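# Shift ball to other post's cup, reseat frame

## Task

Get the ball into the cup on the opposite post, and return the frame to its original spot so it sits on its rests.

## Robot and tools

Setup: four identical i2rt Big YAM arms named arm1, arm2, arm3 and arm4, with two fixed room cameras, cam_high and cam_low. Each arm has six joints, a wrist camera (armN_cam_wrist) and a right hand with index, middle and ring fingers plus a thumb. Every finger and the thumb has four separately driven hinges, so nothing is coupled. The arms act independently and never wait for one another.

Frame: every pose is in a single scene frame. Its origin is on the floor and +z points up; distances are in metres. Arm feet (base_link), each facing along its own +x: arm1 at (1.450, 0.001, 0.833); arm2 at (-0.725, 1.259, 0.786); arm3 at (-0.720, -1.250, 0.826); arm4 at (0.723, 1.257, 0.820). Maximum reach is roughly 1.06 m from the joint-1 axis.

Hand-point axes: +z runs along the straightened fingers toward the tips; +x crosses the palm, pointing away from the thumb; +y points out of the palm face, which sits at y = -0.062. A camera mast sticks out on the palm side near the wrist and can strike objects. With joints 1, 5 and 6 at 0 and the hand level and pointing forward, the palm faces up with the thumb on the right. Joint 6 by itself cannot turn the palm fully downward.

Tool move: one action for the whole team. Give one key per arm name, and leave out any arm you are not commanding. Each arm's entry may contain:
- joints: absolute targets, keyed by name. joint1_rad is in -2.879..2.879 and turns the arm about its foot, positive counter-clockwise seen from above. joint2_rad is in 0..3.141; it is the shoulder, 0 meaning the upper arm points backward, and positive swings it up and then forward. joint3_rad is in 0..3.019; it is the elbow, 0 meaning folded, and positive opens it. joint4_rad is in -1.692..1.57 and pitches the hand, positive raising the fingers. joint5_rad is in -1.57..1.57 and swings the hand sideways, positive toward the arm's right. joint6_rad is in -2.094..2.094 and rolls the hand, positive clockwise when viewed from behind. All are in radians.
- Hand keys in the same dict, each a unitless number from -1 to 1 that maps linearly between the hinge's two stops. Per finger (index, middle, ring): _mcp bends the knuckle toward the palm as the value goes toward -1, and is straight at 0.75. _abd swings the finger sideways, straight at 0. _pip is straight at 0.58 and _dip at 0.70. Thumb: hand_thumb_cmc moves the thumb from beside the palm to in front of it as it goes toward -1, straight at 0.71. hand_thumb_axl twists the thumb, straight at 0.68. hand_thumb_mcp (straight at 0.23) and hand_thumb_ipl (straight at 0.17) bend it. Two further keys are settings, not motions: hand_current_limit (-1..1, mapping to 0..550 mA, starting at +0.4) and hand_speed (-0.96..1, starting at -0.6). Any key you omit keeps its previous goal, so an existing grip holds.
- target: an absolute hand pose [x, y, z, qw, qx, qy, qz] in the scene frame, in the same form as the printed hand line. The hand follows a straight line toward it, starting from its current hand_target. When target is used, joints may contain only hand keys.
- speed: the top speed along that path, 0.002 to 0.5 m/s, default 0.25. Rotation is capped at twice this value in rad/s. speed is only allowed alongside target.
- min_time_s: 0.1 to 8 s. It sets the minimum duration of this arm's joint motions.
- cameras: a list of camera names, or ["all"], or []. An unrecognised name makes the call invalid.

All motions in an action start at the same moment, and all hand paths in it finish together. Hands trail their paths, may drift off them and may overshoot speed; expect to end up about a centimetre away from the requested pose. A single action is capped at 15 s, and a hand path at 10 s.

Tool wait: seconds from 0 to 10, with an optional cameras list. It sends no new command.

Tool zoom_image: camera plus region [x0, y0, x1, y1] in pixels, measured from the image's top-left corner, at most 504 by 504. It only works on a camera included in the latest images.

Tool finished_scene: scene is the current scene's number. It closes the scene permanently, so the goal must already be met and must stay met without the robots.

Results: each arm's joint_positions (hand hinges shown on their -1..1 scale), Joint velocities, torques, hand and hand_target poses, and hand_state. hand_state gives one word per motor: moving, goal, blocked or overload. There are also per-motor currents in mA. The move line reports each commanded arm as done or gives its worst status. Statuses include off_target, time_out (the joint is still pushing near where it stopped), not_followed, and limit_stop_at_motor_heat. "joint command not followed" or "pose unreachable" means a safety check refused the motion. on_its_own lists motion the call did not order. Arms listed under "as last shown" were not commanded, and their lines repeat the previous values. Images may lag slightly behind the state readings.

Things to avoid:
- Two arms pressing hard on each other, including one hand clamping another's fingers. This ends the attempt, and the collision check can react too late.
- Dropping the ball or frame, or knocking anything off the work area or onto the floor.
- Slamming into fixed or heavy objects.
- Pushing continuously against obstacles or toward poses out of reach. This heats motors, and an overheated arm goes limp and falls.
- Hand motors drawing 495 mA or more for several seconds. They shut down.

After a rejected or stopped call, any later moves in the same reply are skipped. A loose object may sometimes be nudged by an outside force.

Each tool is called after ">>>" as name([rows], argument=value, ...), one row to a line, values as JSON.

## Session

>>> move()

>>> zoom_image(camera="cam_high", region=[240, 170, 400, 310])

>>> zoom_image(camera="cam_low", region=[260, 220, 420, 360])

>>> zoom_image(camera="cam_high", region=[480, 230, 600, 350])

>>> zoom_image(camera="cam_high", region=[220, 0, 340, 120])

>>> zoom_image(camera="cam_high", region=[110, 340, 230, 460])

Scene clock: 0.00 s.
Joint torques (N m): no reading
Heat: arm1: hottest joint2_rad 42 °C; arm2: hottest joint1_rad 42 °C; arm3: hottest joint3_rad 42 °C; arm4: hottest joint1_rad 40 °C.
Joint velocities: within noise
arm1.joint_positions: joint1_rad=+0.219 joint2_rad=+0.634 joint3_rad=+1.381 joint4_rad=-1.223 joint5_rad=-0.102 joint6_rad=+1.140 hand_index_mcp=+0.753 hand_index_abd=+0.000 hand_index_pip=+0.577 hand_index_dip=+0.696 hand_middle_mcp=+0.753 hand_middle_abd=+0.000 hand_middle_pip=+0.577 hand_middle_dip=+0.696 hand_ring_mcp=+0.753 hand_ring_abd=+0.000 hand_ring_pip=+0.577 hand_ring_dip=+0.696 hand_thumb_cmc=+0.714 hand_thumb_axl=+0.677 hand_thumb_mcp=+0.226 hand_thumb_ipl=+0.168 hand_current_limit=+0.400 hand_speed=-0.600
arm1.joint_status: not commanded
arm1.hand_state: goal,goal,goal,goal,goal,goal,goal,goal,goal,goal,goal,goal,goal,goal,goal,goal
arm1.index_mcp_current_ma: 0
arm1.index_abd_current_ma: 0
arm1.index_pip_current_ma: 0
arm1.index_dip_current_ma: 0
arm1.middle_mcp_current_ma: 0
arm1.middle_abd_current_ma: 0
arm1.middle_pip_current_ma: 0
arm1.middle_dip_current_ma: 0
arm1.ring_mcp_current_ma: 0
arm1.ring_abd_current_ma: 0
arm1.ring_pip_current_ma: 0
arm1.ring_dip_current_ma: 0
arm1.thumb_cmc_current_ma: 0
arm1.thumb_axl_current_ma: 0
arm1.thumb_mcp_current_ma: 0
arm1.thumb_ipl_current_ma: 0
arm1.hand_goal_index_mcp: 0.754
arm1.hand_goal_index_abd: 0.000
arm1.hand_goal_index_pip: 0.576
arm1.hand_goal_index_dip: 0.696
arm1.hand_goal_middle_mcp: 0.754
arm1.hand_goal_middle_abd: 0.000
arm1.hand_goal_middle_pip: 0.576
arm1.hand_goal_middle_dip: 0.696
arm1.hand_goal_ring_mcp: 0.754
arm1.hand_goal_ring_abd: 0.000
arm1.hand_goal_ring_pip: 0.576
arm1.hand_goal_ring_dip: 0.696
arm1.hand_goal_thumb_cmc: 0.714
arm1.hand_goal_thumb_axl: 0.678
arm1.hand_goal_thumb_mcp: 0.226
arm1.hand_goal_thumb_ipl: 0.168
arm1.hand: x=+1.1753 y=+0.0214 z=+1.3999 quat_wxyz=(-0.526, -0.285, +0.801, +0.016) (m; scene frame)
arm1.hand_target: x=+1.1781 y=+0.0221 z=+1.4112 quat_wxyz=(-0.536, -0.283, +0.795, +0.017) (m; scene frame)
arm1.hand_status: not commanded
arm2.joint_positions: joint1_rad=-0.152 joint2_rad=+0.621 joint3_rad=+1.437 joint4_rad=-1.199 joint5_rad=-0.059 joint6_rad=+1.137 hand_index_mcp=+0.753 hand_index_abd=+0.000 hand_index_pip=+0.577 hand_index_dip=+0.696 hand_middle_mcp=+0.753 hand_middle_abd=+0.000 hand_middle_pip=+0.577 hand_middle_dip=+0.696 hand_ring_mcp=+0.753 hand_ring_abd=+0.000 hand_ring_pip=+0.577 hand_ring_dip=+0.696 hand_thumb_cmc=+0.714 hand_thumb_axl=+0.677 hand_thumb_mcp=+0.226 hand_thumb_ipl=+0.168 hand_current_limit=+0.400 hand_speed=-0.600
arm2.joint_status: not commanded
arm2.hand_state: goal,goal,goal,goal,goal,goal,goal,goal,goal,goal,goal,goal,goal,goal,goal,goal
arm2.index_mcp_current_ma: 0
arm2.index_abd_current_ma: 0
arm2.index_pip_current_ma: 0
arm2.index_dip_current_ma: 0
arm2.middle_mcp_current_ma: 0
arm2.middle_abd_current_ma: 0
arm2.middle_pip_current_ma: 0
arm2.middle_dip_current_ma: 0
arm2.ring_mcp_current_ma: 0
arm2.ring_abd_current_ma: 0
arm2.ring_pip_current_ma: 0
arm2.ring_dip_current_ma: 0
arm2.thumb_cmc_current_ma: 0
arm2.thumb_axl_current_ma: 0
arm2.thumb_mcp_current_ma: 0
arm2.thumb_ipl_current_ma: 0
arm2.hand_goal_index_mcp: 0.754
arm2.hand_goal_index_abd: 0.000
arm2.hand_goal_index_pip: 0.576
arm2.hand_goal_index_dip: 0.696
arm2.hand_goal_middle_mcp: 0.754
arm2.hand_goal_middle_abd: 0.000
arm2.hand_goal_middle_pip: 0.576
arm2.hand_goal_middle_dip: 0.696
arm2.hand_goal_ring_mcp: 0.754
arm2.hand_goal_ring_abd: 0.000
arm2.hand_goal_ring_pip: 0.576
arm2.hand_goal_ring_dip: 0.696
arm2.hand_goal_thumb_cmc: 0.714
arm2.hand_goal_thumb_axl: 0.678
arm2.hand_goal_thumb_mcp: 0.226
arm2.hand_goal_thumb_ipl: 0.168
arm2.hand: x=-0.7144 y=+1.0008 z=+1.3933 quat_wxyz=(+0.405, +0.766, -0.308, +0.394) (m; scene frame)
arm2.hand_target: x=-0.7159 y=+1.0054 z=+1.4083 quat_wxyz=(+0.415, +0.757, -0.304, +0.402) (m; scene frame)
arm2.hand_status: not commanded
arm3.joint_positions: joint1_rad=+0.471 joint2_rad=+0.635 joint3_rad=+1.451 joint4_rad=-1.194 joint5_rad=-0.040 joint6_rad=+1.127 hand_index_mcp=+0.753 hand_index_abd=+0.000 hand_index_pip=+0.577 hand_index_dip=+0.696 hand_middle_mcp=+0.753 hand_middle_abd=+0.000 hand_middle_pip=+0.577 hand_middle_dip=+0.696 hand_ring_mcp=+0.753 hand_ring_abd=+0.000 hand_ring_pip=+0.577 hand_ring_dip=+0.696 hand_thumb_cmc=+0.714 hand_thumb_axl=+0.677 hand_thumb_mcp=+0.226 hand_thumb_ipl=+0.168 hand_current_limit=+0.400 hand_speed=-0.600
arm3.joint_status: not commanded
arm3.hand_state: goal,goal,goal,goal,goal,goal,goal,goal,goal,goal,goal,goal,goal,goal,goal,goal
arm3.index_mcp_current_ma: 0
arm3.index_abd_current_ma: 0
arm3.index_pip_current_ma: 0
arm3.index_dip_current_ma: 0
arm3.middle_mcp_current_ma: 0
arm3.middle_abd_current_ma: 0
arm3.middle_pip_current_ma: 0
arm3.middle_dip_current_ma: 0
arm3.ring_mcp_current_ma: 0
arm3.ring_abd_current_ma: 0
arm3.ring_pip_current_ma: 0
arm3.ring_dip_current_ma: 0
arm3.thumb_cmc_current_ma: 0
arm3.thumb_axl_current_ma: 0
arm3.thumb_mcp_current_ma: 0
arm3.thumb_ipl_current_ma: 0
arm3.hand_goal_index_mcp: 0.754
arm3.hand_goal_index_abd: 0.000
arm3.hand_goal_index_pip: 0.576
arm3.hand_goal_index_dip: 0.696
arm3.hand_goal_middle_mcp: 0.754
arm3.hand_goal_middle_abd: 0.000
arm3.hand_goal_middle_pip: 0.576
arm3.hand_goal_middle_dip: 0.696
arm3.hand_goal_ring_mcp: 0.754
arm3.hand_goal_ring_abd: 0.000
arm3.hand_goal_ring_pip: 0.576
arm3.hand_goal_ring_dip: 0.696
arm3.hand_goal_thumb_cmc: 0.714
arm3.hand_goal_thumb_axl: 0.678
arm3.hand_goal_thumb_mcp: 0.226
arm3.hand_goal_thumb_ipl: 0.168
arm3.hand: x=-0.6243 y=-0.9946 z=+1.4354 quat_wxyz=(-0.291, +0.459, +0.691, +0.477) (m; scene frame)
arm3.hand_target: x=-0.6246 y=-0.9984 z=+1.4471 quat_wxyz=(-0.297, +0.455, +0.685, +0.486) (m; scene frame)
arm3.hand_status: not commanded
arm4.joint_positions: joint1_rad=-0.161 joint2_rad=+0.614 joint3_rad=+1.351 joint4_rad=-1.148 joint5_rad=+0.028 joint6_rad=+1.083 hand_index_mcp=+0.753 hand_index_abd=+0.000 hand_index_pip=+0.577 hand_index_dip=+0.696 hand_middle_mcp=+0.753 hand_middle_abd=+0.000 hand_middle_pip=+0.577 hand_middle_dip=+0.696 hand_ring_mcp=+0.753 hand_ring_abd=+0.000 hand_ring_pip=+0.577 hand_ring_dip=+0.696 hand_thumb_cmc=+0.714 hand_thumb_axl=+0.677 hand_thumb_mcp=+0.226 hand_thumb_ipl=+0.168 hand_current_limit=+0.400 hand_speed=-0.600
arm4.joint_status: not commanded
arm4.hand_state: goal,goal,goal,goal,goal,goal,goal,goal,goal,goal,goal,goal,goal,goal,goal,goal
arm4.index_mcp_current_ma: 0
arm4.index_abd_current_ma: 0
arm4.index_pip_current_ma: 0
arm4.index_dip_current_ma: 0
arm4.middle_mcp_current_ma: 0
arm4.middle_abd_current_ma: 0
arm4.middle_pip_current_ma: 0
arm4.middle_dip_current_ma: 0
arm4.ring_mcp_current_ma: 0
arm4.ring_abd_current_ma: 0
arm4.ring_pip_current_ma: 0
arm4.ring_dip_current_ma: 0
arm4.thumb_cmc_current_ma: 0
arm4.thumb_axl_current_ma: 0
arm4.thumb_mcp_current_ma: 0
arm4.thumb_ipl_current_ma: 0
arm4.hand_goal_index_mcp: 0.754
arm4.hand_goal_index_abd: 0.000
arm4.hand_goal_index_pip: 0.576
arm4.hand_goal_index_dip: 0.696
arm4.hand_goal_middle_mcp: 0.754
arm4.hand_goal_middle_abd: 0.000
arm4.hand_goal_middle_pip: 0.576
arm4.hand_goal_middle_dip: 0.696
arm4.hand_goal_ring_mcp: 0.754
arm4.hand_goal_ring_abd: 0.000
arm4.hand_goal_ring_pip: 0.576
arm4.hand_goal_ring_dip: 0.696
arm4.hand_goal_thumb_cmc: 0.714
arm4.hand_goal_thumb_axl: 0.678
arm4.hand_goal_thumb_mcp: 0.226
arm4.hand_goal_thumb_ipl: 0.168
arm4.hand: x=+0.4833 y=+1.1027 z=+1.3993 quat_wxyz=(+0.537, +0.525, -0.654, +0.089) (m; scene frame)
arm4.hand_target: x=+0.4861 y=+1.1057 z=+1.4146 quat_wxyz=(+0.551, +0.519, -0.647, +0.092) (m; scene frame)
arm4.hand_status: not commanded
pictures: arm1_cam_wrist, arm2_cam_wrist, arm3_cam_wrist, arm4_cam_wrist, cam_high, cam_low
Images, in order (width x height): arm1_cam_wrist 672x504, arm2_cam_wrist 672x504, arm3_cam_wrist 672x504, arm4_cam_wrist 672x504, cam_high 672x504, cam_low 672x504.

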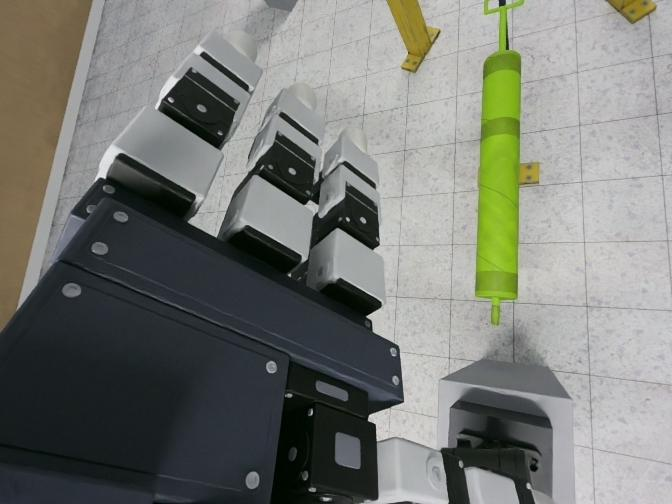

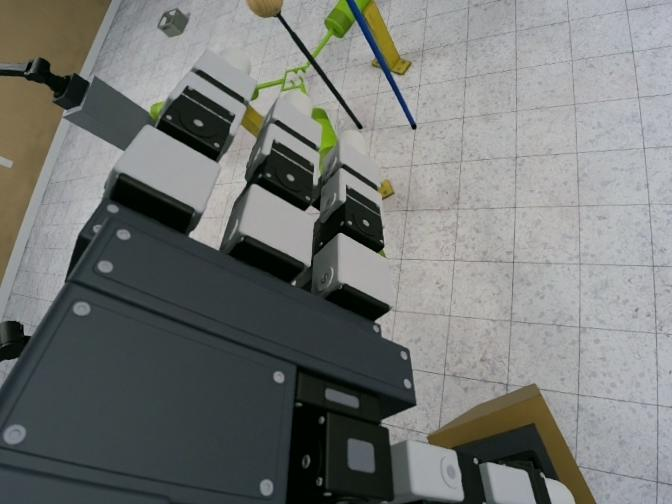

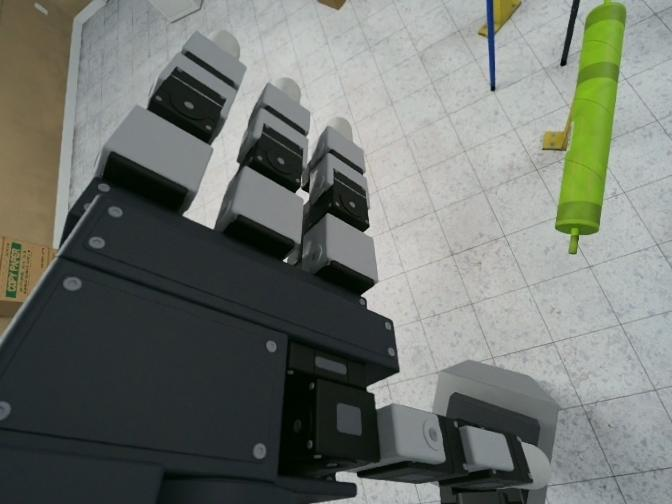

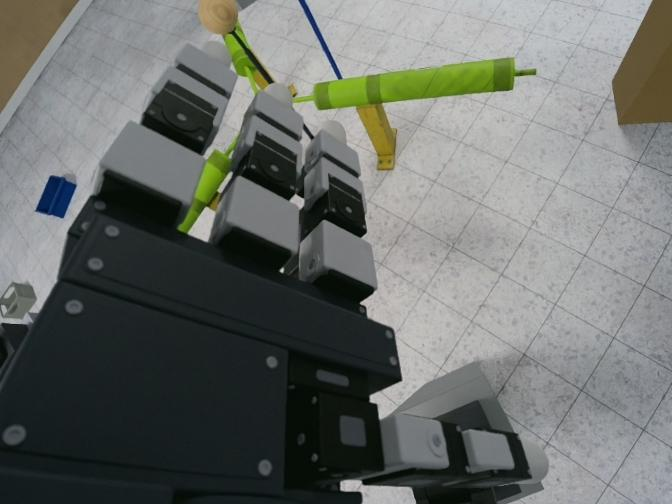

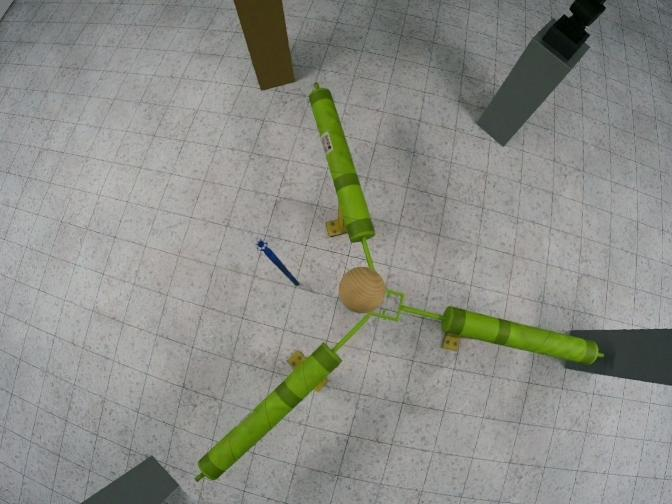

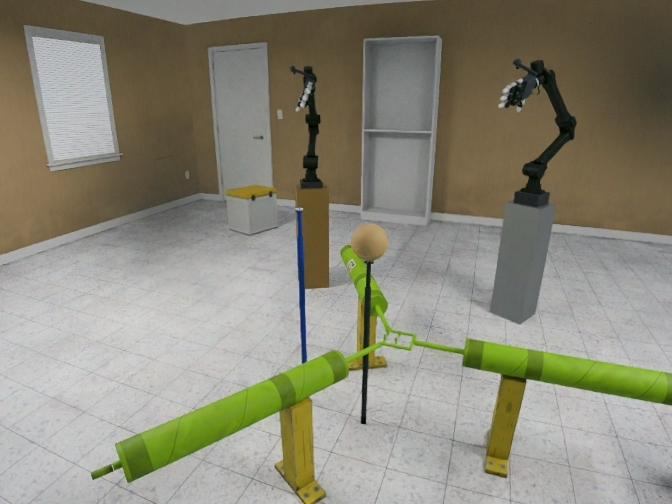

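Scaled by 3.150 from the camera's 672x504 image, which has a finer 960x720 frame.

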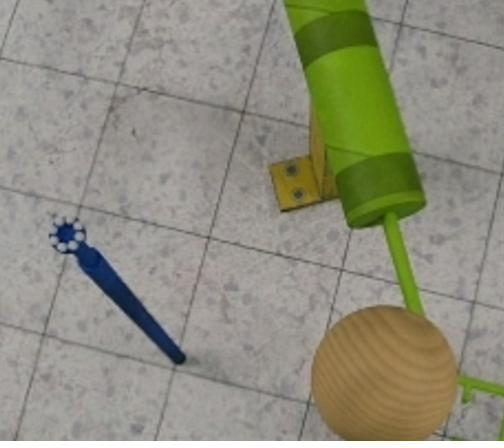

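Scaled by 3.150 from the camera's 672x504 image, which has a finer 960x720 frame.

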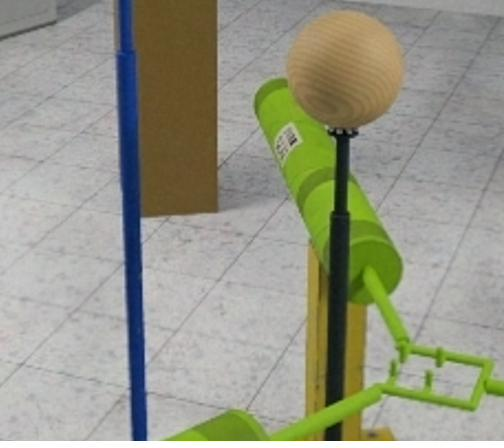

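Scaled by 4.200 from the camera's 672x504 image, which has a finer 960x720 frame.

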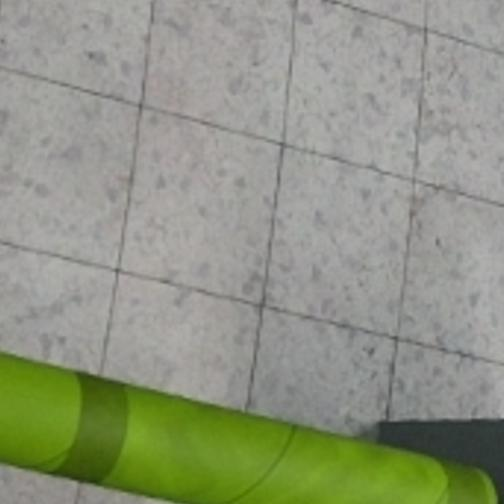

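Scaled by 4.200 from the camera's 672x504 image, which has a finer 960x720 frame.

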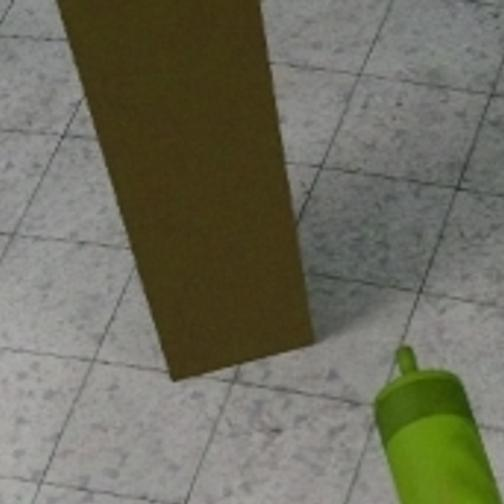

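Scaled by 4.200 from the camera's 672x504 image, which has a finer 960x720 frame.

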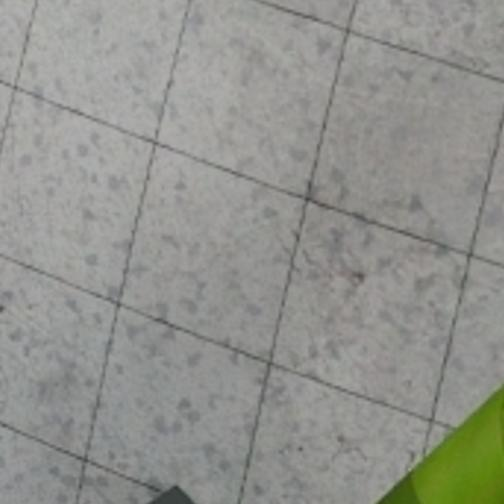

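>>> zoom_image(camera="cam_high", region=[310, 230, 450, 370])

>>> zoom_image(camera="cam_low", region=[280, 190, 430, 370])

>>> zoom_image(camera="cam_high", region=[520, 290, 640, 410])

>>> zoom_image(camera="cam_high", region=[270, 60, 390, 180])

>>> zoom_image(camera="cam_high", region=[170, 384, 290, 504])

>>> zoom_image(camera="cam_low", region=[80, 400, 200, 500])

>>> zoom_image(camera="cam_low", region=[310, 230, 410, 330])

Scaled by 3.600 from the camera's 672x504 image, which has a finer 960x720 frame.

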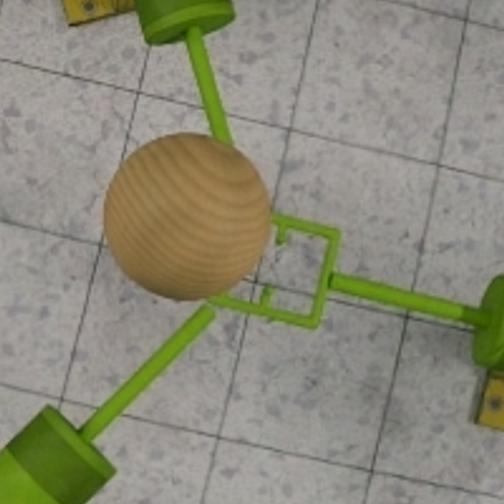

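Scaled by 2.800 from the camera's 672x504 image, which has a finer 960x720 frame.

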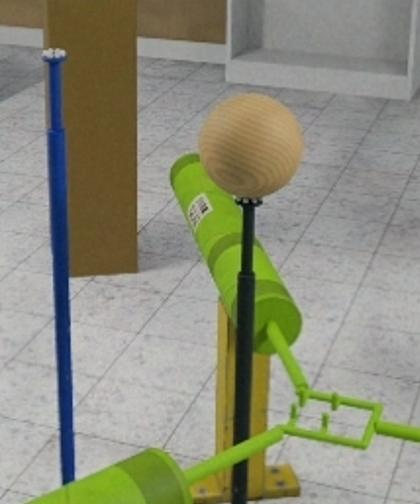

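Scaled by 4.200 from the camera's 672x504 image, which has a finer 960x720 frame.

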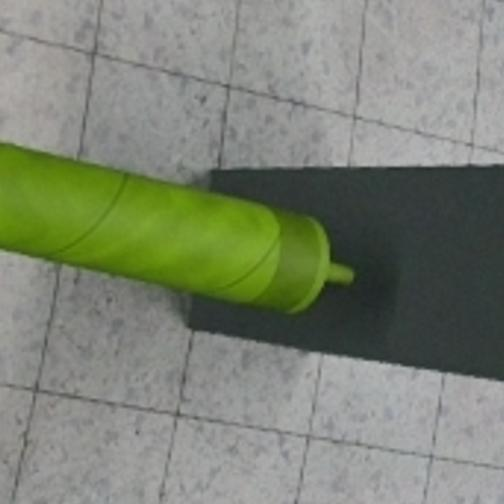

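Scaled by 4.200 from the camera's 672x504 image, which has a finer 960x720 frame.

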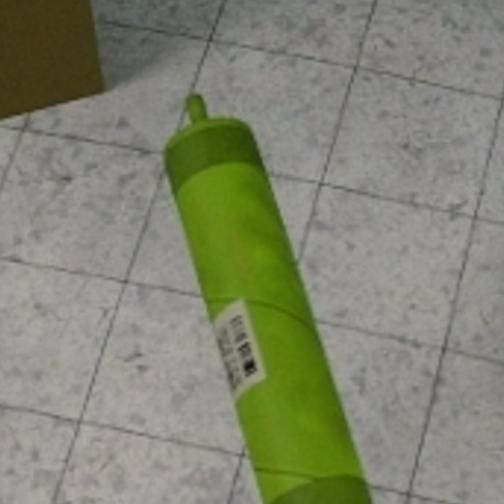

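Scaled by 4.200 from the camera's 672x504 image, which has a finer 960x720 frame.

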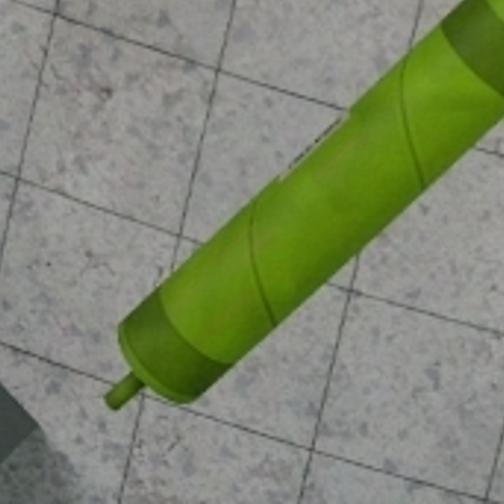

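Scaled by 4.200 from the camera's 672x504 image, which has a finer 960x720 frame.

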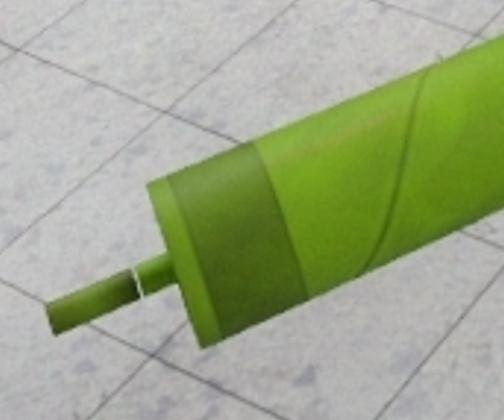

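Scaled by 5.040 from the camera's 672x504 image, which has a finer 960x720 frame.

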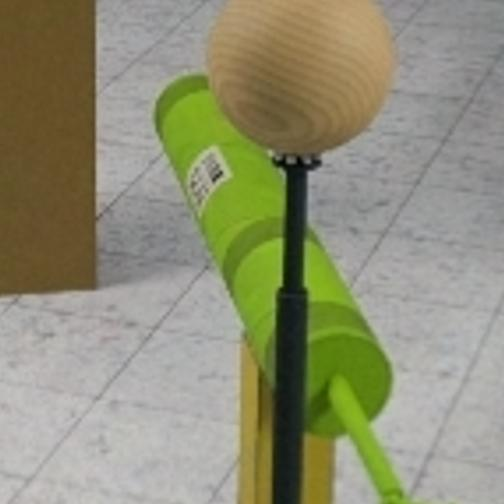

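>>> move(arm1={"target":[1.010,-0.150,0.62,-0.342,0.0123,0.9396,0.0045],"speed":0.35,"joints":{"hand_thumb_cmc":-0.571}}, arm2={"target":[-0.160,0.861,0.62,-0.0667,-0.8520,0.5069,-0.1122],"speed":0.35,"joints":{"hand_thumb_cmc":-0.571}}, arm3={"target":[-0.375,-0.670,0.62,-0.0638,0.8650,0.4844,0.1139],"speed":0.35,"joints":{"hand_thumb_cmc":-0.571}}, arm4={"target":[0.17,0.67,1.10,0.517,0.616,-0.554,0.214],"speed":0.35}, cameras=["all"])

Scene clock: 63.60 s.
Joint torques (N m): arm1=[0.21 -12.34 3.48 2.28 0.44 0.02] | arm2=[0.67 -21.95 11.84 0.16 0.19 0.15] | arm3=[0.21 -24.06 9.77 0.49 0.4 -0.18] | arm4=[-3.25 -19.78 14.13 3.28 -0.18 -0.26]
Heat: arm1: hottest joint3_rad 45 °C; arm2: hottest joint3_rad 44 °C; arm3: hottest joint3_rad 48 °C; arm4: hottest joint3_rad 47 °C.
move: arm1 off_target; arm2 off_target; arm3 off_target; arm4 off_target
Joint velocities: within noise
arm1.joint_positions: joint1_rad=+0.621 joint2_rad=+2.295 joint3_rad=+0.861 joint4_rad=+0.420 joint5_rad=+0.388 joint6_rad=+2.062 hand_index_mcp=+0.755 hand_index_abd=+0.002 hand_index_pip=+0.577 hand_index_dip=+0.696 hand_middle_mcp=+0.755 hand_middle_abd=+0.002 hand_middle_pip=+0.577 hand_middle_dip=+0.696 hand_ring_mcp=+0.755 hand_ring_abd=+0.002 hand_ring_pip=+0.577 hand_ring_dip=+0.696 hand_thumb_cmc=-0.555 hand_thumb_axl=+0.677 hand_thumb_mcp=+0.224 hand_thumb_ipl=+0.168 hand_current_limit=+0.400 hand_speed=-0.600
arm1.joint_status: all done
arm1.hand_state: goal,goal,goal,goal,goal,goal,goal,goal,goal,goal,goal,goal,goal,goal,goal,goal
arm1.index_mcp_current_ma: 5
arm1.index_abd_current_ma: 5
arm1.index_pip_current_ma: 3
arm1.index_dip_current_ma: 0
arm1.middle_mcp_current_ma: 5
arm1.middle_abd_current_ma: 6
arm1.middle_pip_current_ma: 3
arm1.middle_dip_current_ma: 0
arm1.ring_mcp_current_ma: 5
arm1.ring_abd_current_ma: 6
arm1.ring_pip_current_ma: 3
arm1.ring_dip_current_ma: 0
arm1.thumb_cmc_current_ma: 65
arm1.thumb_axl_current_ma: -3
arm1.thumb_mcp_current_ma: -8
arm1.thumb_ipl_current_ma: -1
arm1.hand_goal_index_mcp: 0.754
arm1.hand_goal_index_abd: 0.000
arm1.hand_goal_index_pip: 0.576
arm1.hand_goal_index_dip: 0.696
arm1.hand_goal_middle_mcp: 0.754
arm1.hand_goal_middle_abd: 0.000
arm1.hand_goal_middle_pip: 0.576
arm1.hand_goal_middle_dip: 0.696
arm1.hand_goal_ring_mcp: 0.754
arm1.hand_goal_ring_abd: 0.000
arm1.hand_goal_ring_pip: 0.576
arm1.hand_goal_ring_dip: 0.696
arm1.hand_goal_thumb_cmc: -0.570
arm1.hand_goal_thumb_axl: 0.678
arm1.hand_goal_thumb_mcp: 0.226
arm1.hand_goal_thumb_ipl: 0.168
arm1.hand: x=+1.0176 y=-0.1409 z=+0.6175 quat_wxyz=(-0.330, +0.005, +0.944, +0.016) (m; scene frame)
arm1.hand_target: x=+1.0101 y=-0.1499 z=+0.6202 quat_wxyz=(-0.342, +0.012, +0.940, +0.004) (m; scene frame)
arm1.hand_status: off_target (0.012 m and 2.1 deg from the pose sent, 0.815 m and 43.3 deg at the start)
arm2.joint_positions: joint1_rad=+0.595 joint2_rad=+2.549 joint3_rad=+1.912 joint4_rad=-0.750 joint5_rad=+0.118 joint6_rad=+2.072 hand_index_mcp=+0.755 hand_index_abd=+0.001 hand_index_pip=+0.577 hand_index_dip=+0.696 hand_middle_mcp=+0.755 hand_middle_abd=+0.001 hand_middle_pip=+0.577 hand_middle_dip=+0.696 hand_ring_mcp=+0.755 hand_ring_abd=+0.001 hand_ring_pip=+0.577 hand_ring_dip=+0.696 hand_thumb_cmc=-0.564 hand_thumb_axl=+0.677 hand_thumb_mcp=+0.223 hand_thumb_ipl=+0.168 hand_current_limit=+0.400 hand_speed=-0.600
arm2.joint_status: all done
arm2.hand_state: goal,goal,goal,goal,goal,goal,goal,goal,goal,goal,goal,goal,goal,goal,goal,goal
arm2.index_mcp_current_ma: 3
arm2.index_abd_current_ma: 1
arm2.index_pip_current_ma: 1
arm2.index_dip_current_ma: 0
arm2.middle_mcp_current_ma: 2
arm2.middle_abd_current_ma: 2
arm2.middle_pip_current_ma: 1
arm2.middle_dip_current_ma: 0
arm2.ring_mcp_current_ma: 2
arm2.ring_abd_current_ma: 1
arm2.ring_pip_current_ma: 1
arm2.ring_dip_current_ma: 0
arm2.thumb_cmc_current_ma: 14
arm2.thumb_axl_current_ma: -1
arm2.thumb_mcp_current_ma: -7
arm2.thumb_ipl_current_ma: -1
arm2.hand_goal_index_mcp: 0.754
arm2.hand_goal_index_abd: 0.000
arm2.hand_goal_index_pip: 0.576
arm2.hand_goal_index_dip: 0.696
arm2.hand_goal_middle_mcp: 0.754
arm2.hand_goal_middle_abd: 0.000
arm2.hand_goal_middle_pip: 0.576
arm2.hand_goal_middle_dip: 0.696
arm2.hand_goal_ring_mcp: 0.754
arm2.hand_goal_ring_abd: 0.000
arm2.hand_goal_ring_pip: 0.576
arm2.hand_goal_ring_dip: 0.696
arm2.hand_goal_thumb_cmc: -0.570
arm2.hand_goal_thumb_axl: 0.678
arm2.hand_goal_thumb_mcp: 0.226
arm2.hand_goal_thumb_ipl: 0.168
arm2.hand: x=-0.1804 y=+0.8662 z=+0.6023 quat_wxyz=(+0.065, +0.870, -0.480, +0.094) (m; scene frame)
arm2.hand_target: x=-0.1608 y=+0.8613 z=+0.6203 quat_wxyz=(+0.062, +0.866, -0.483, +0.115) (m; scene frame)
arm2.hand_status: off_target (0.027 m and 4.3 deg from the pose sent, 0.962 m and 56.8 deg at the start; a joint's target at an end of its range on 35 of 110 steps)
arm3.joint_positions: joint1_rad=+0.153 joint2_rad=+2.492 joint3_rad=+1.686 joint4_rad=-0.533 joint5_rad=+0.025 joint6_rad=+1.705 hand_index_mcp=+0.755 hand_index_abd=+0.001 hand_index_pip=+0.577 hand_index_dip=+0.696 hand_middle_mcp=+0.755 hand_middle_abd=+0.002 hand_middle_pip=+0.577 hand_middle_dip=+0.696 hand_ring_mcp=+0.755 hand_ring_abd=+0.001 hand_ring_pip=+0.577 hand_ring_dip=+0.696 hand_thumb_cmc=-0.565 hand_thumb_axl=+0.677 hand_thumb_mcp=+0.223 hand_thumb_ipl=+0.168 hand_current_limit=+0.400 hand_speed=-0.600
arm3.joint_status: all done
arm3.hand_state: goal,goal,goal,goal,goal,goal,goal,goal,goal,goal,goal,goal,goal,goal,goal,goal
arm3.index_mcp_current_ma: 0
arm3.index_abd_current_ma: 0
arm3.index_pip_current_ma: 0
arm3.index_dip_current_ma: 0
arm3.middle_mcp_current_ma: 0
arm3.middle_abd_current_ma: 0
arm3.middle_pip_current_ma: 0
arm3.middle_dip_current_ma: 0
arm3.ring_mcp_current_ma: 0
arm3.ring_abd_current_ma: 0
arm3.ring_pip_current_ma: 0
arm3.ring_dip_current_ma: 0
arm3.thumb_cmc_current_ma: 1
arm3.thumb_axl_current_ma: 0
arm3.thumb_mcp_current_ma: 0
arm3.thumb_ipl_current_ma: 0
arm3.hand_goal_index_mcp: 0.754
arm3.hand_goal_index_abd: 0.000
arm3.hand_goal_index_pip: 0.576
arm3.hand_goal_index_dip: 0.696
arm3.hand_goal_middle_mcp: 0.754
arm3.hand_goal_middle_abd: 0.000
arm3.hand_goal_middle_pip: 0.576
arm3.hand_goal_middle_dip: 0.696
arm3.hand_goal_ring_mcp: 0.754
arm3.hand_goal_ring_abd: 0.000
arm3.hand_goal_ring_pip: 0.576
arm3.hand_goal_ring_dip: 0.696
arm3.hand_goal_thumb_cmc: -0.570
arm3.hand_goal_thumb_axl: 0.678
arm3.hand_goal_thumb_mcp: 0.226
arm3.hand_goal_thumb_ipl: 0.168
arm3.hand: x=-0.3877 y=-0.6832 z=+0.6073 quat_wxyz=(-0.056, +0.862, +0.493, +0.100) (m; scene frame)
arm3.hand_target: x=-0.3751 y=-0.6705 z=+0.6206 quat_wxyz=(-0.064, +0.865, +0.484, +0.114) (m; scene frame)
arm3.hand_status: off_target (0.022 m and 2.1 deg from the pose sent, 0.912 m and 72.9 deg at the start)
arm4.joint_positions: joint1_rad=-0.199 joint2_rad=+1.823 joint3_rad=+1.448 joint4_rad=-0.108 joint5_rad=-0.371 joint6_rad=+0.991 hand_index_mcp=+0.756 hand_index_abd=+0.002 hand_index_pip=+0.577 hand_index_dip=+0.696 hand_middle_mcp=+0.756 hand_middle_abd=+0.002 hand_middle_pip=+0.577 hand_middle_dip=+0.696 hand_ring_mcp=+0.756 hand_ring_abd=+0.002 hand_ring_pip=+0.577 hand_ring_dip=+0.696 hand_thumb_cmc=+0.715 hand_thumb_axl=+0.677 hand_thumb_mcp=+0.226 hand_thumb_ipl=+0.168 hand_current_limit=+0.400 hand_speed=-0.600
arm4.joint_status: not commanded
arm4.hand_state: goal,goal,goal,goal,goal,goal,goal,goal,goal,goal,goal,goal,goal,goal,goal,goal
arm4.index_mcp_current_ma: 2
arm4.index_abd_current_ma: 2
arm4.index_pip_current_ma: 1
arm4.index_dip_current_ma: 0
arm4.middle_mcp_current_ma: 2
arm4.middle_abd_current_ma: 2
arm4.middle_pip_current_ma: 1
arm4.middle_dip_current_ma: 0
arm4.ring_mcp_current_ma: 2
arm4.ring_abd_current_ma: 1
arm4.ring_pip_current_ma: 1
arm4.ring_dip_current_ma: 0
arm4.thumb_cmc_current_ma: 2
arm4.thumb_axl_current_ma: -1
arm4.thumb_mcp_current_ma: 0
arm4.thumb_ipl_current_ma: 0
arm4.hand_goal_index_mcp: 0.754
arm4.hand_goal_index_abd: 0.000
arm4.hand_goal_index_pip: 0.576
arm4.hand_goal_index_dip: 0.696
arm4.hand_goal_middle_mcp: 0.754
arm4.hand_goal_middle_abd: 0.000
arm4.hand_goal_middle_pip: 0.576
arm4.hand_goal_middle_dip: 0.696
arm4.hand_goal_ring_mcp: 0.754
arm4.hand_goal_ring_abd: 0.000
arm4.hand_goal_ring_pip: 0.576
arm4.hand_goal_ring_dip: 0.696
arm4.hand_goal_thumb_cmc: 0.714
arm4.hand_goal_thumb_axl: 0.678
arm4.hand_goal_thumb_mcp: 0.226
arm4.hand_goal_thumb_ipl: 0.168
arm4.hand: x=+0.1863 y=+0.6799 z=+1.0539 quat_wxyz=(+0.480, +0.624, -0.577, +0.218) (m; scene frame)
arm4.hand_target: x=+0.1726 y=+0.6730 z=+1.1003 quat_wxyz=(+0.517, +0.616, -0.554, +0.214) (m; scene frame)
arm4.hand_status: off_target (0.050 m and 5.1 deg from the pose sent, 0.612 m and 21.2 deg at the start)
pictures: arm1_cam_wrist, arm2_cam_wrist, arm3_cam_wrist, arm4_cam_wrist, cam_high, cam_low
Images, in order (width x height): arm1_cam_wrist 672x504, arm2_cam_wrist 672x504, arm3_cam_wrist 672x504, arm4_cam_wrist 672x504, cam_high 672x504, cam_low 672x504.

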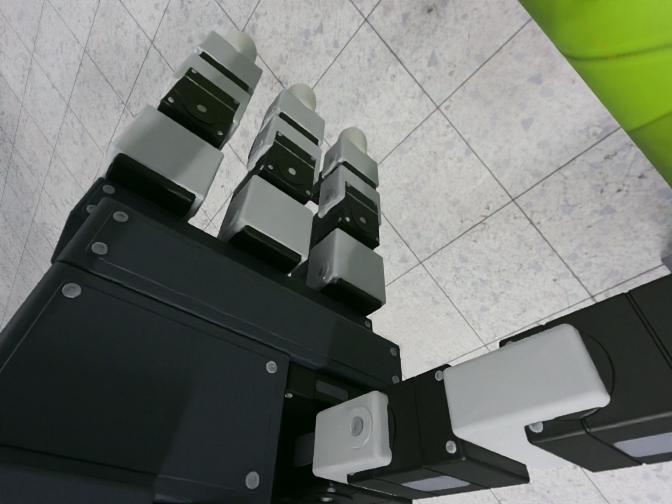

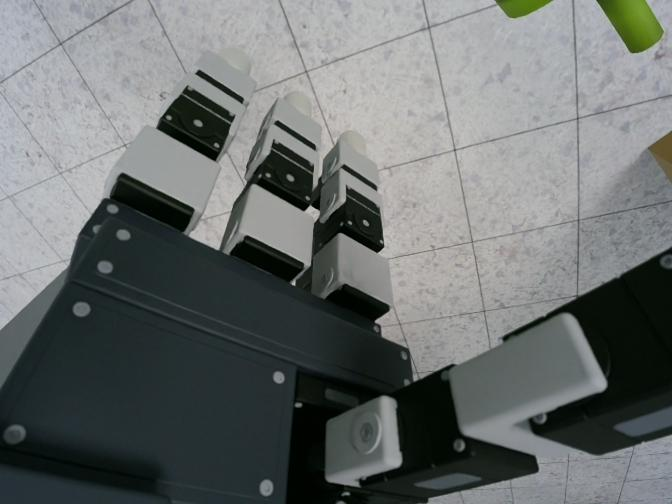

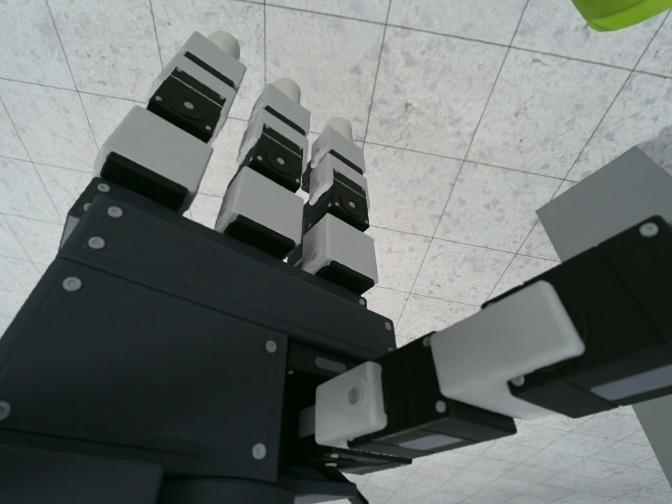

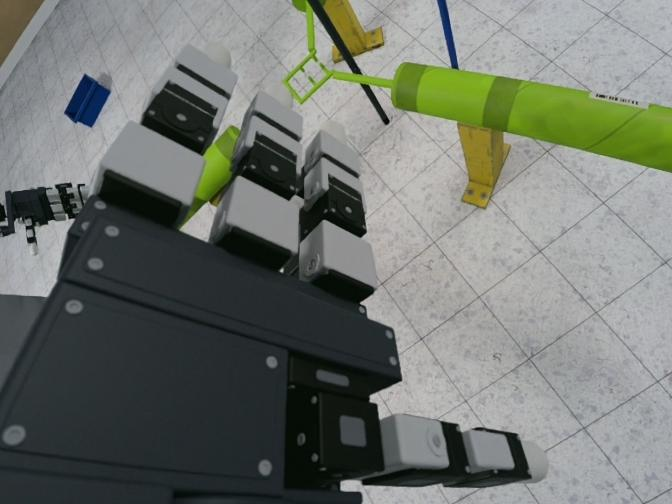

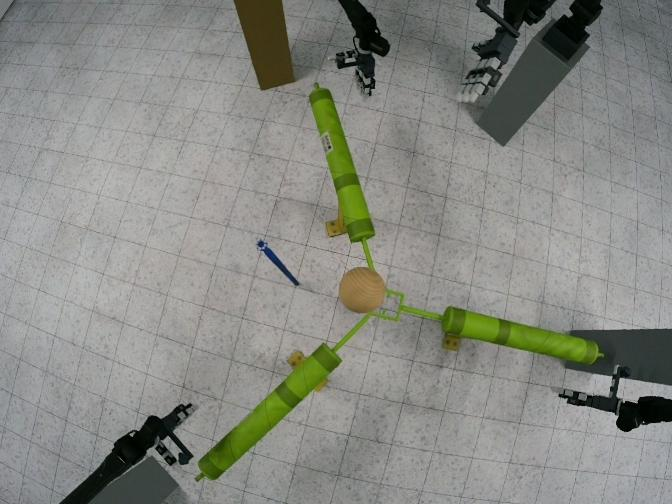

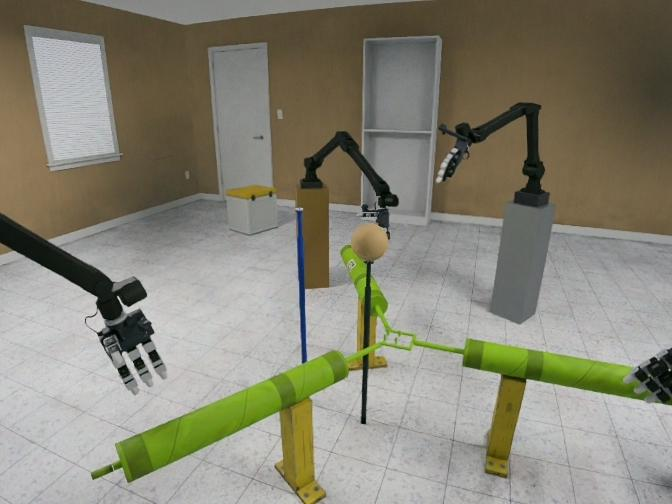

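>>> zoom_image(camera="cam_high", region=[540, 310, 672, 440])

>>> zoom_image(camera="cam_high", region=[290, 0, 410, 120])

>>> zoom_image(camera="cam_high", region=[110, 380, 230, 500])

Scaled by 3.818 from the camera's 672x504 image, which has a finer 960x720 frame.

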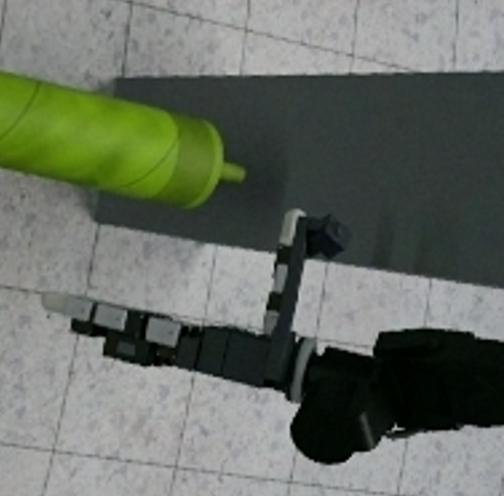

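Scaled by 4.200 from the camera's 672x504 image, which has a finer 960x720 frame.

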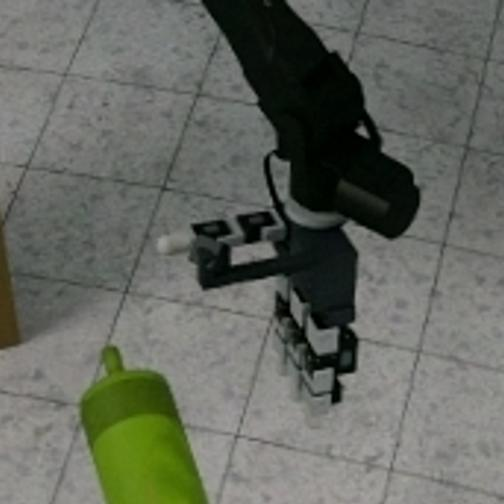

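Scaled by 4.200 from the camera's 672x504 image, which has a finer 960x720 frame.

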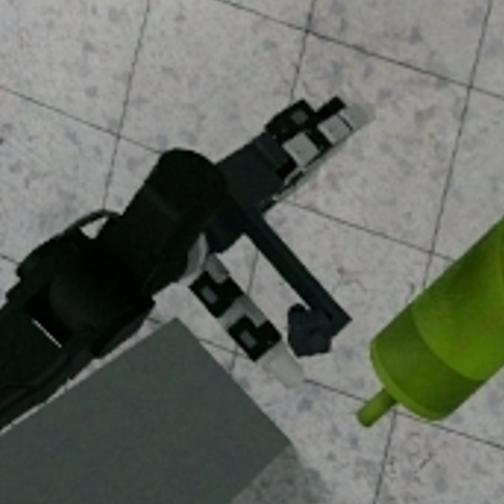

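>>> move(arm1={"target":[1.046,-0.155,0.485,-0.2164,0.011,0.9762,0.0025],"speed":0.3}, arm2={"target":[-0.125,0.797,0.50,-0.0665,-0.8529,0.5054,-0.1123],"speed":0.3}, arm3={"target":[-0.346,-0.658,0.495,-0.064,0.8641,0.486,0.1137],"speed":0.3}, cameras=["cam_high","cam_low"])

>>> zoom_image(camera="cam_high", region=[540, 290, 672, 422])

>>> zoom_image(camera="cam_high", region=[290, 40, 410, 160])

>>> zoom_image(camera="cam_high", region=[150, 370, 270, 490])

Scene clock: 104.10 s.
Joint torques (N m): arm1=[-0.09 -13.8 1.73 1.1 0.21 0] | arm2=[0.38 -24.35 13.07 0.16 0.28 0.14] | arm3=[-0.56 -26.29 8.98 0.55 0.13 -0.29] | arm4=[-3.25 -19.9 14.13 3.32 -0.18 -0.26]
Heat: arm1: hottest joint3_rad 43 °C; arm2: hottest joint3_rad 47 °C; arm3: hottest joint3_rad 47 °C; arm4: hottest joint3_rad 51 °C.
move: arm1 off_target; arm2 off_target; arm3 off_target
Joint velocities: within noise
arm1.joint_positions: joint1_rad=+0.621 joint2_rad=+2.613 joint3_rad=+1.057 joint4_rad=+0.344 joint5_rad=+0.229 joint6_rad=+2.068 hand_index_mcp=+0.754 hand_index_abd=+0.002 hand_index_pip=+0.577 hand_index_dip=+0.696 hand_middle_mcp=+0.754 hand_middle_abd=+0.002 hand_middle_pip=+0.577 hand_middle_dip=+0.696 hand_ring_mcp=+0.754 hand_ring_abd=+0.002 hand_ring_pip=+0.577 hand_ring_dip=+0.696 hand_thumb_cmc=-0.559 hand_thumb_axl=+0.677 hand_thumb_mcp=+0.224 hand_thumb_ipl=+0.168 hand_current_limit=+0.400 hand_speed=-0.600
arm1.joint_status: not commanded
arm1.hand_state: goal,goal,goal,goal,goal,goal,goal,goal,goal,goal,goal,goal,goal,goal,goal,goal
arm1.index_mcp_current_ma: 1
arm1.index_abd_current_ma: 5
arm1.index_pip_current_ma: 3
arm1.index_dip_current_ma: 0
arm1.middle_mcp_current_ma: 1
arm1.middle_abd_current_ma: 6
arm1.middle_pip_current_ma: 3
arm1.middle_dip_current_ma: 0
arm1.ring_mcp_current_ma: 1
arm1.ring_abd_current_ma: 6
arm1.ring_pip_current_ma: 3
arm1.ring_dip_current_ma: 0
arm1.thumb_cmc_current_ma: 46
arm1.thumb_axl_current_ma: -3
arm1.thumb_mcp_current_ma: -10
arm1.thumb_ipl_current_ma: -1
arm1.hand_goal_index_mcp: 0.754
arm1.hand_goal_index_abd: 0.000
arm1.hand_goal_index_pip: 0.576
arm1.hand_goal_index_dip: 0.696
arm1.hand_goal_middle_mcp: 0.754
arm1.hand_goal_middle_abd: 0.000
arm1.hand_goal_middle_pip: 0.576
arm1.hand_goal_middle_dip: 0.696
arm1.hand_goal_ring_mcp: 0.754
arm1.hand_goal_ring_abd: 0.000
arm1.hand_goal_ring_pip: 0.576
arm1.hand_goal_ring_dip: 0.696
arm1.hand_goal_thumb_cmc: -0.570
arm1.hand_goal_thumb_axl: 0.678
arm1.hand_goal_thumb_mcp: 0.226
arm1.hand_goal_thumb_ipl: 0.168
arm1.hand: x=+1.0491 y=-0.1486 z=+0.4826 quat_wxyz=(-0.214, -0.027, +0.977, +0.000) (m; scene frame)
arm1.hand_target: x=+1.0456 y=-0.1546 z=+0.4850 quat_wxyz=(-0.217, -0.022, +0.976, -0.005) (m; scene frame)
arm1.hand_status: off_target (0.008 m and 4.4 deg from the pose sent, 0.136 m and 13.7 deg at the start; a joint's target at an end of its range on 44 of 46 steps)
arm2.joint_positions: joint1_rad=+0.547 joint2_rad=+3.033 joint3_rad=+2.571 joint4_rad=-0.930 joint5_rad=+0.118 joint6_rad=+2.073 hand_index_mcp=+0.755 hand_index_abd=+0.001 hand_index_pip=+0.577 hand_index_dip=+0.696 hand_middle_mcp=+0.755 hand_middle_abd=+0.001 hand_middle_pip=+0.577 hand_middle_dip=+0.696 hand_ring_mcp=+0.755 hand_ring_abd=+0.001 hand_ring_pip=+0.577 hand_ring_dip=+0.696 hand_thumb_cmc=-0.565 hand_thumb_axl=+0.677 hand_thumb_mcp=+0.223 hand_thumb_ipl=+0.168 hand_current_limit=+0.400 hand_speed=-0.600
arm2.joint_status: not commanded
arm2.hand_state: goal,goal,goal,goal,goal,goal,goal,goal,goal,goal,goal,goal,goal,goal,goal,goal
arm2.index_mcp_current_ma: 1
arm2.index_abd_current_ma: 1
arm2.index_pip_current_ma: 1
arm2.index_dip_current_ma: 0
arm2.middle_mcp_current_ma: 1
arm2.middle_abd_current_ma: 2
arm2.middle_pip_current_ma: 1
arm2.middle_dip_current_ma: 0
arm2.ring_mcp_current_ma: 1
arm2.ring_abd_current_ma: 1
arm2.ring_pip_current_ma: 1
arm2.ring_dip_current_ma: 0
arm2.thumb_cmc_current_ma: 12
arm2.thumb_axl_current_ma: -1
arm2.thumb_mcp_current_ma: -8
arm2.thumb_ipl_current_ma: -1
arm2.hand_goal_index_mcp: 0.754
arm2.hand_goal_index_abd: 0.000
arm2.hand_goal_index_pip: 0.576
arm2.hand_goal_index_dip: 0.696
arm2.hand_goal_middle_mcp: 0.754
arm2.hand_goal_middle_abd: 0.000
arm2.hand_goal_middle_pip: 0.576
arm2.hand_goal_middle_dip: 0.696
arm2.hand_goal_ring_mcp: 0.754
arm2.hand_goal_ring_abd: 0.000
arm2.hand_goal_ring_pip: 0.576
arm2.hand_goal_ring_dip: 0.696
arm2.hand_goal_thumb_cmc: -0.570
arm2.hand_goal_thumb_axl: 0.678
arm2.hand_goal_thumb_mcp: 0.226
arm2.hand_goal_thumb_ipl: 0.168
arm2.hand: x=-0.1440 y=+0.8051 z=+0.4785 quat_wxyz=(+0.067, +0.858, -0.501, +0.090) (m; scene frame)
arm2.hand_target: x=-0.1257 y=+0.7976 z=+0.5005 quat_wxyz=(+0.066, +0.853, -0.505, +0.113) (m; scene frame)
arm2.hand_status: off_target (0.030 m and 2.6 deg from the pose sent, 0.135 m and 4.1 deg at the start; a joint's target at an end of its range on 27 of 49 steps)
arm3.joint_positions: joint1_rad=+0.121 joint2_rad=+2.806 joint3_rad=+1.941 joint4_rad=-0.484 joint5_rad=+0.022 joint6_rad=+1.686 hand_index_mcp=+0.755 hand_index_abd=+0.001 hand_index_pip=+0.577 hand_index_dip=+0.696 hand_middle_mcp=+0.755 hand_middle_abd=+0.002 hand_middle_pip=+0.577 hand_middle_dip=+0.696 hand_ring_mcp=+0.755 hand_ring_abd=+0.001 hand_ring_pip=+0.577 hand_ring_dip=+0.696 hand_thumb_cmc=-0.565 hand_thumb_axl=+0.677 hand_thumb_mcp=+0.223 hand_thumb_ipl=+0.168 hand_current_limit=+0.400 hand_speed=-0.600
arm3.joint_status: not commanded
arm3.hand_state: goal,goal,goal,goal,goal,goal,goal,goal,goal,goal,goal,goal,goal,goal,goal,goal
arm3.index_mcp_current_ma: 0
arm3.index_abd_current_ma: 0
arm3.index_pip_current_ma: 0
arm3.index_dip_current_ma: 0
arm3.middle_mcp_current_ma: 0
arm3.middle_abd_current_ma: 0
arm3.middle_pip_current_ma: 0
arm3.middle_dip_current_ma: 0
arm3.ring_mcp_current_ma: 0
arm3.ring_abd_current_ma: 0
arm3.ring_pip_current_ma: 0
arm3.ring_dip_current_ma: 0
arm3.thumb_cmc_current_ma: 1
arm3.thumb_axl_current_ma: 0
arm3.thumb_mcp_current_ma: 0
arm3.thumb_ipl_current_ma: 0
arm3.hand_goal_index_mcp: 0.754
arm3.hand_goal_index_abd: 0.000
arm3.hand_goal_index_pip: 0.576
arm3.hand_goal_index_dip: 0.696
arm3.hand_goal_middle_mcp: 0.754
arm3.hand_goal_middle_abd: 0.000
arm3.hand_goal_middle_pip: 0.576
arm3.hand_goal_middle_dip: 0.696
arm3.hand_goal_ring_mcp: 0.754
arm3.hand_goal_ring_abd: 0.000
arm3.hand_goal_ring_pip: 0.576
arm3.hand_goal_ring_dip: 0.696
arm3.hand_goal_thumb_cmc: -0.570
arm3.hand_goal_thumb_axl: 0.678
arm3.hand_goal_thumb_mcp: 0.226
arm3.hand_goal_thumb_ipl: 0.168
arm3.hand: x=-0.3601 y=-0.6775 z=+0.4775 quat_wxyz=(-0.051, +0.866, +0.487, +0.097) (m; scene frame)
arm3.hand_target: x=-0.3462 y=-0.6587 z=+0.4957 quat_wxyz=(-0.064, +0.864, +0.486, +0.114) (m; scene frame)
arm3.hand_status: off_target (0.030 m and 2.4 deg from the pose sent, 0.122 m and 2.0 deg at the start)
arm4: as last shown
pictures: cam_high, cam_low
Images, in order (width x height): cam_high 672x504, cam_low 672x504.

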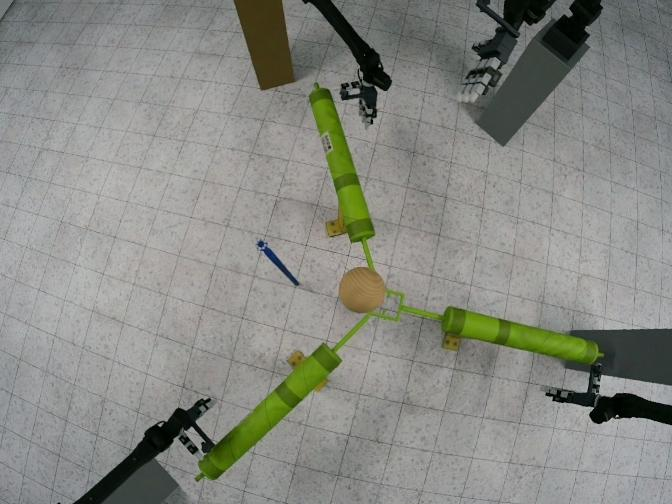

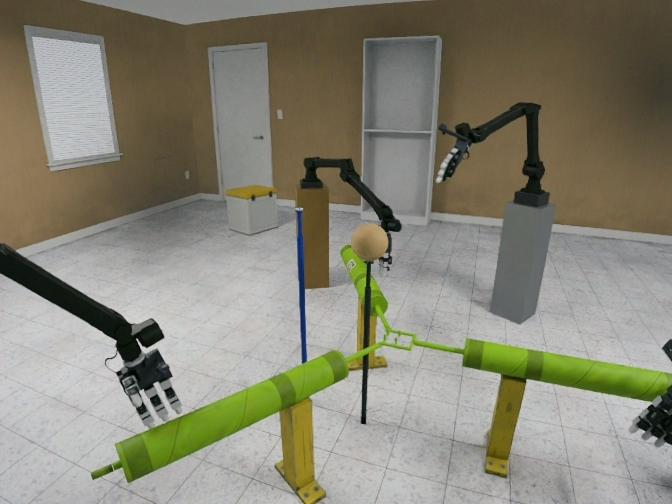

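Scaled by 3.818 from the camera's 672x504 image, which has a finer 960x720 frame.

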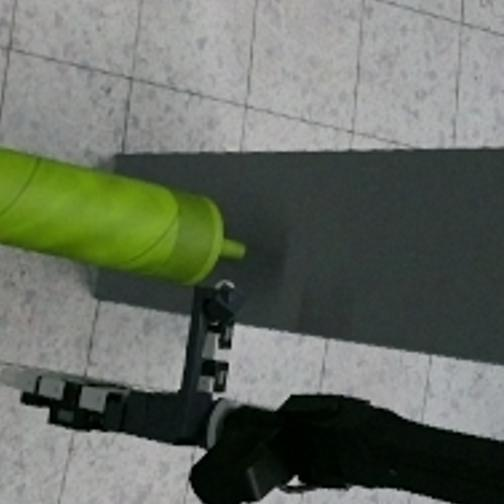

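Scaled by 4.200 from the camera's 672x504 image, which has a finer 960x720 frame.

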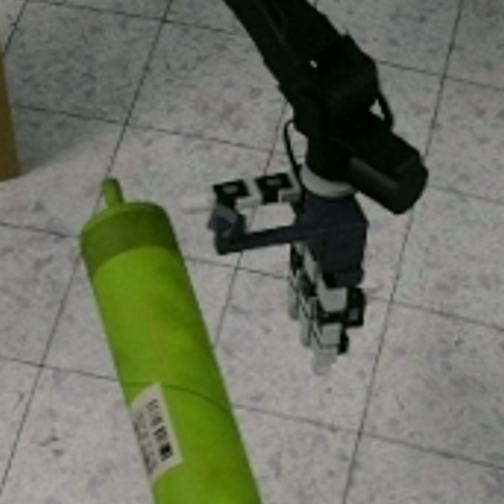

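Scaled by 4.200 from the camera's 672x504 image, which has a finer 960x720 frame.

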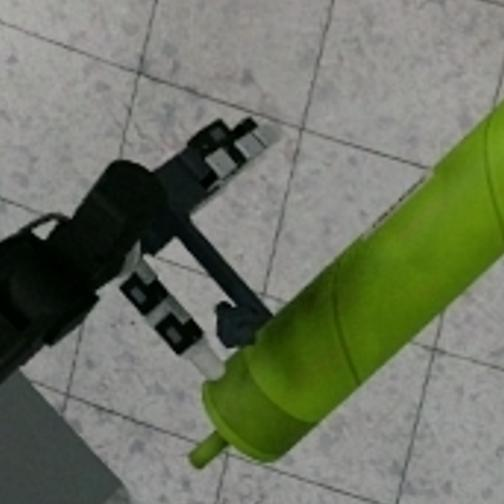

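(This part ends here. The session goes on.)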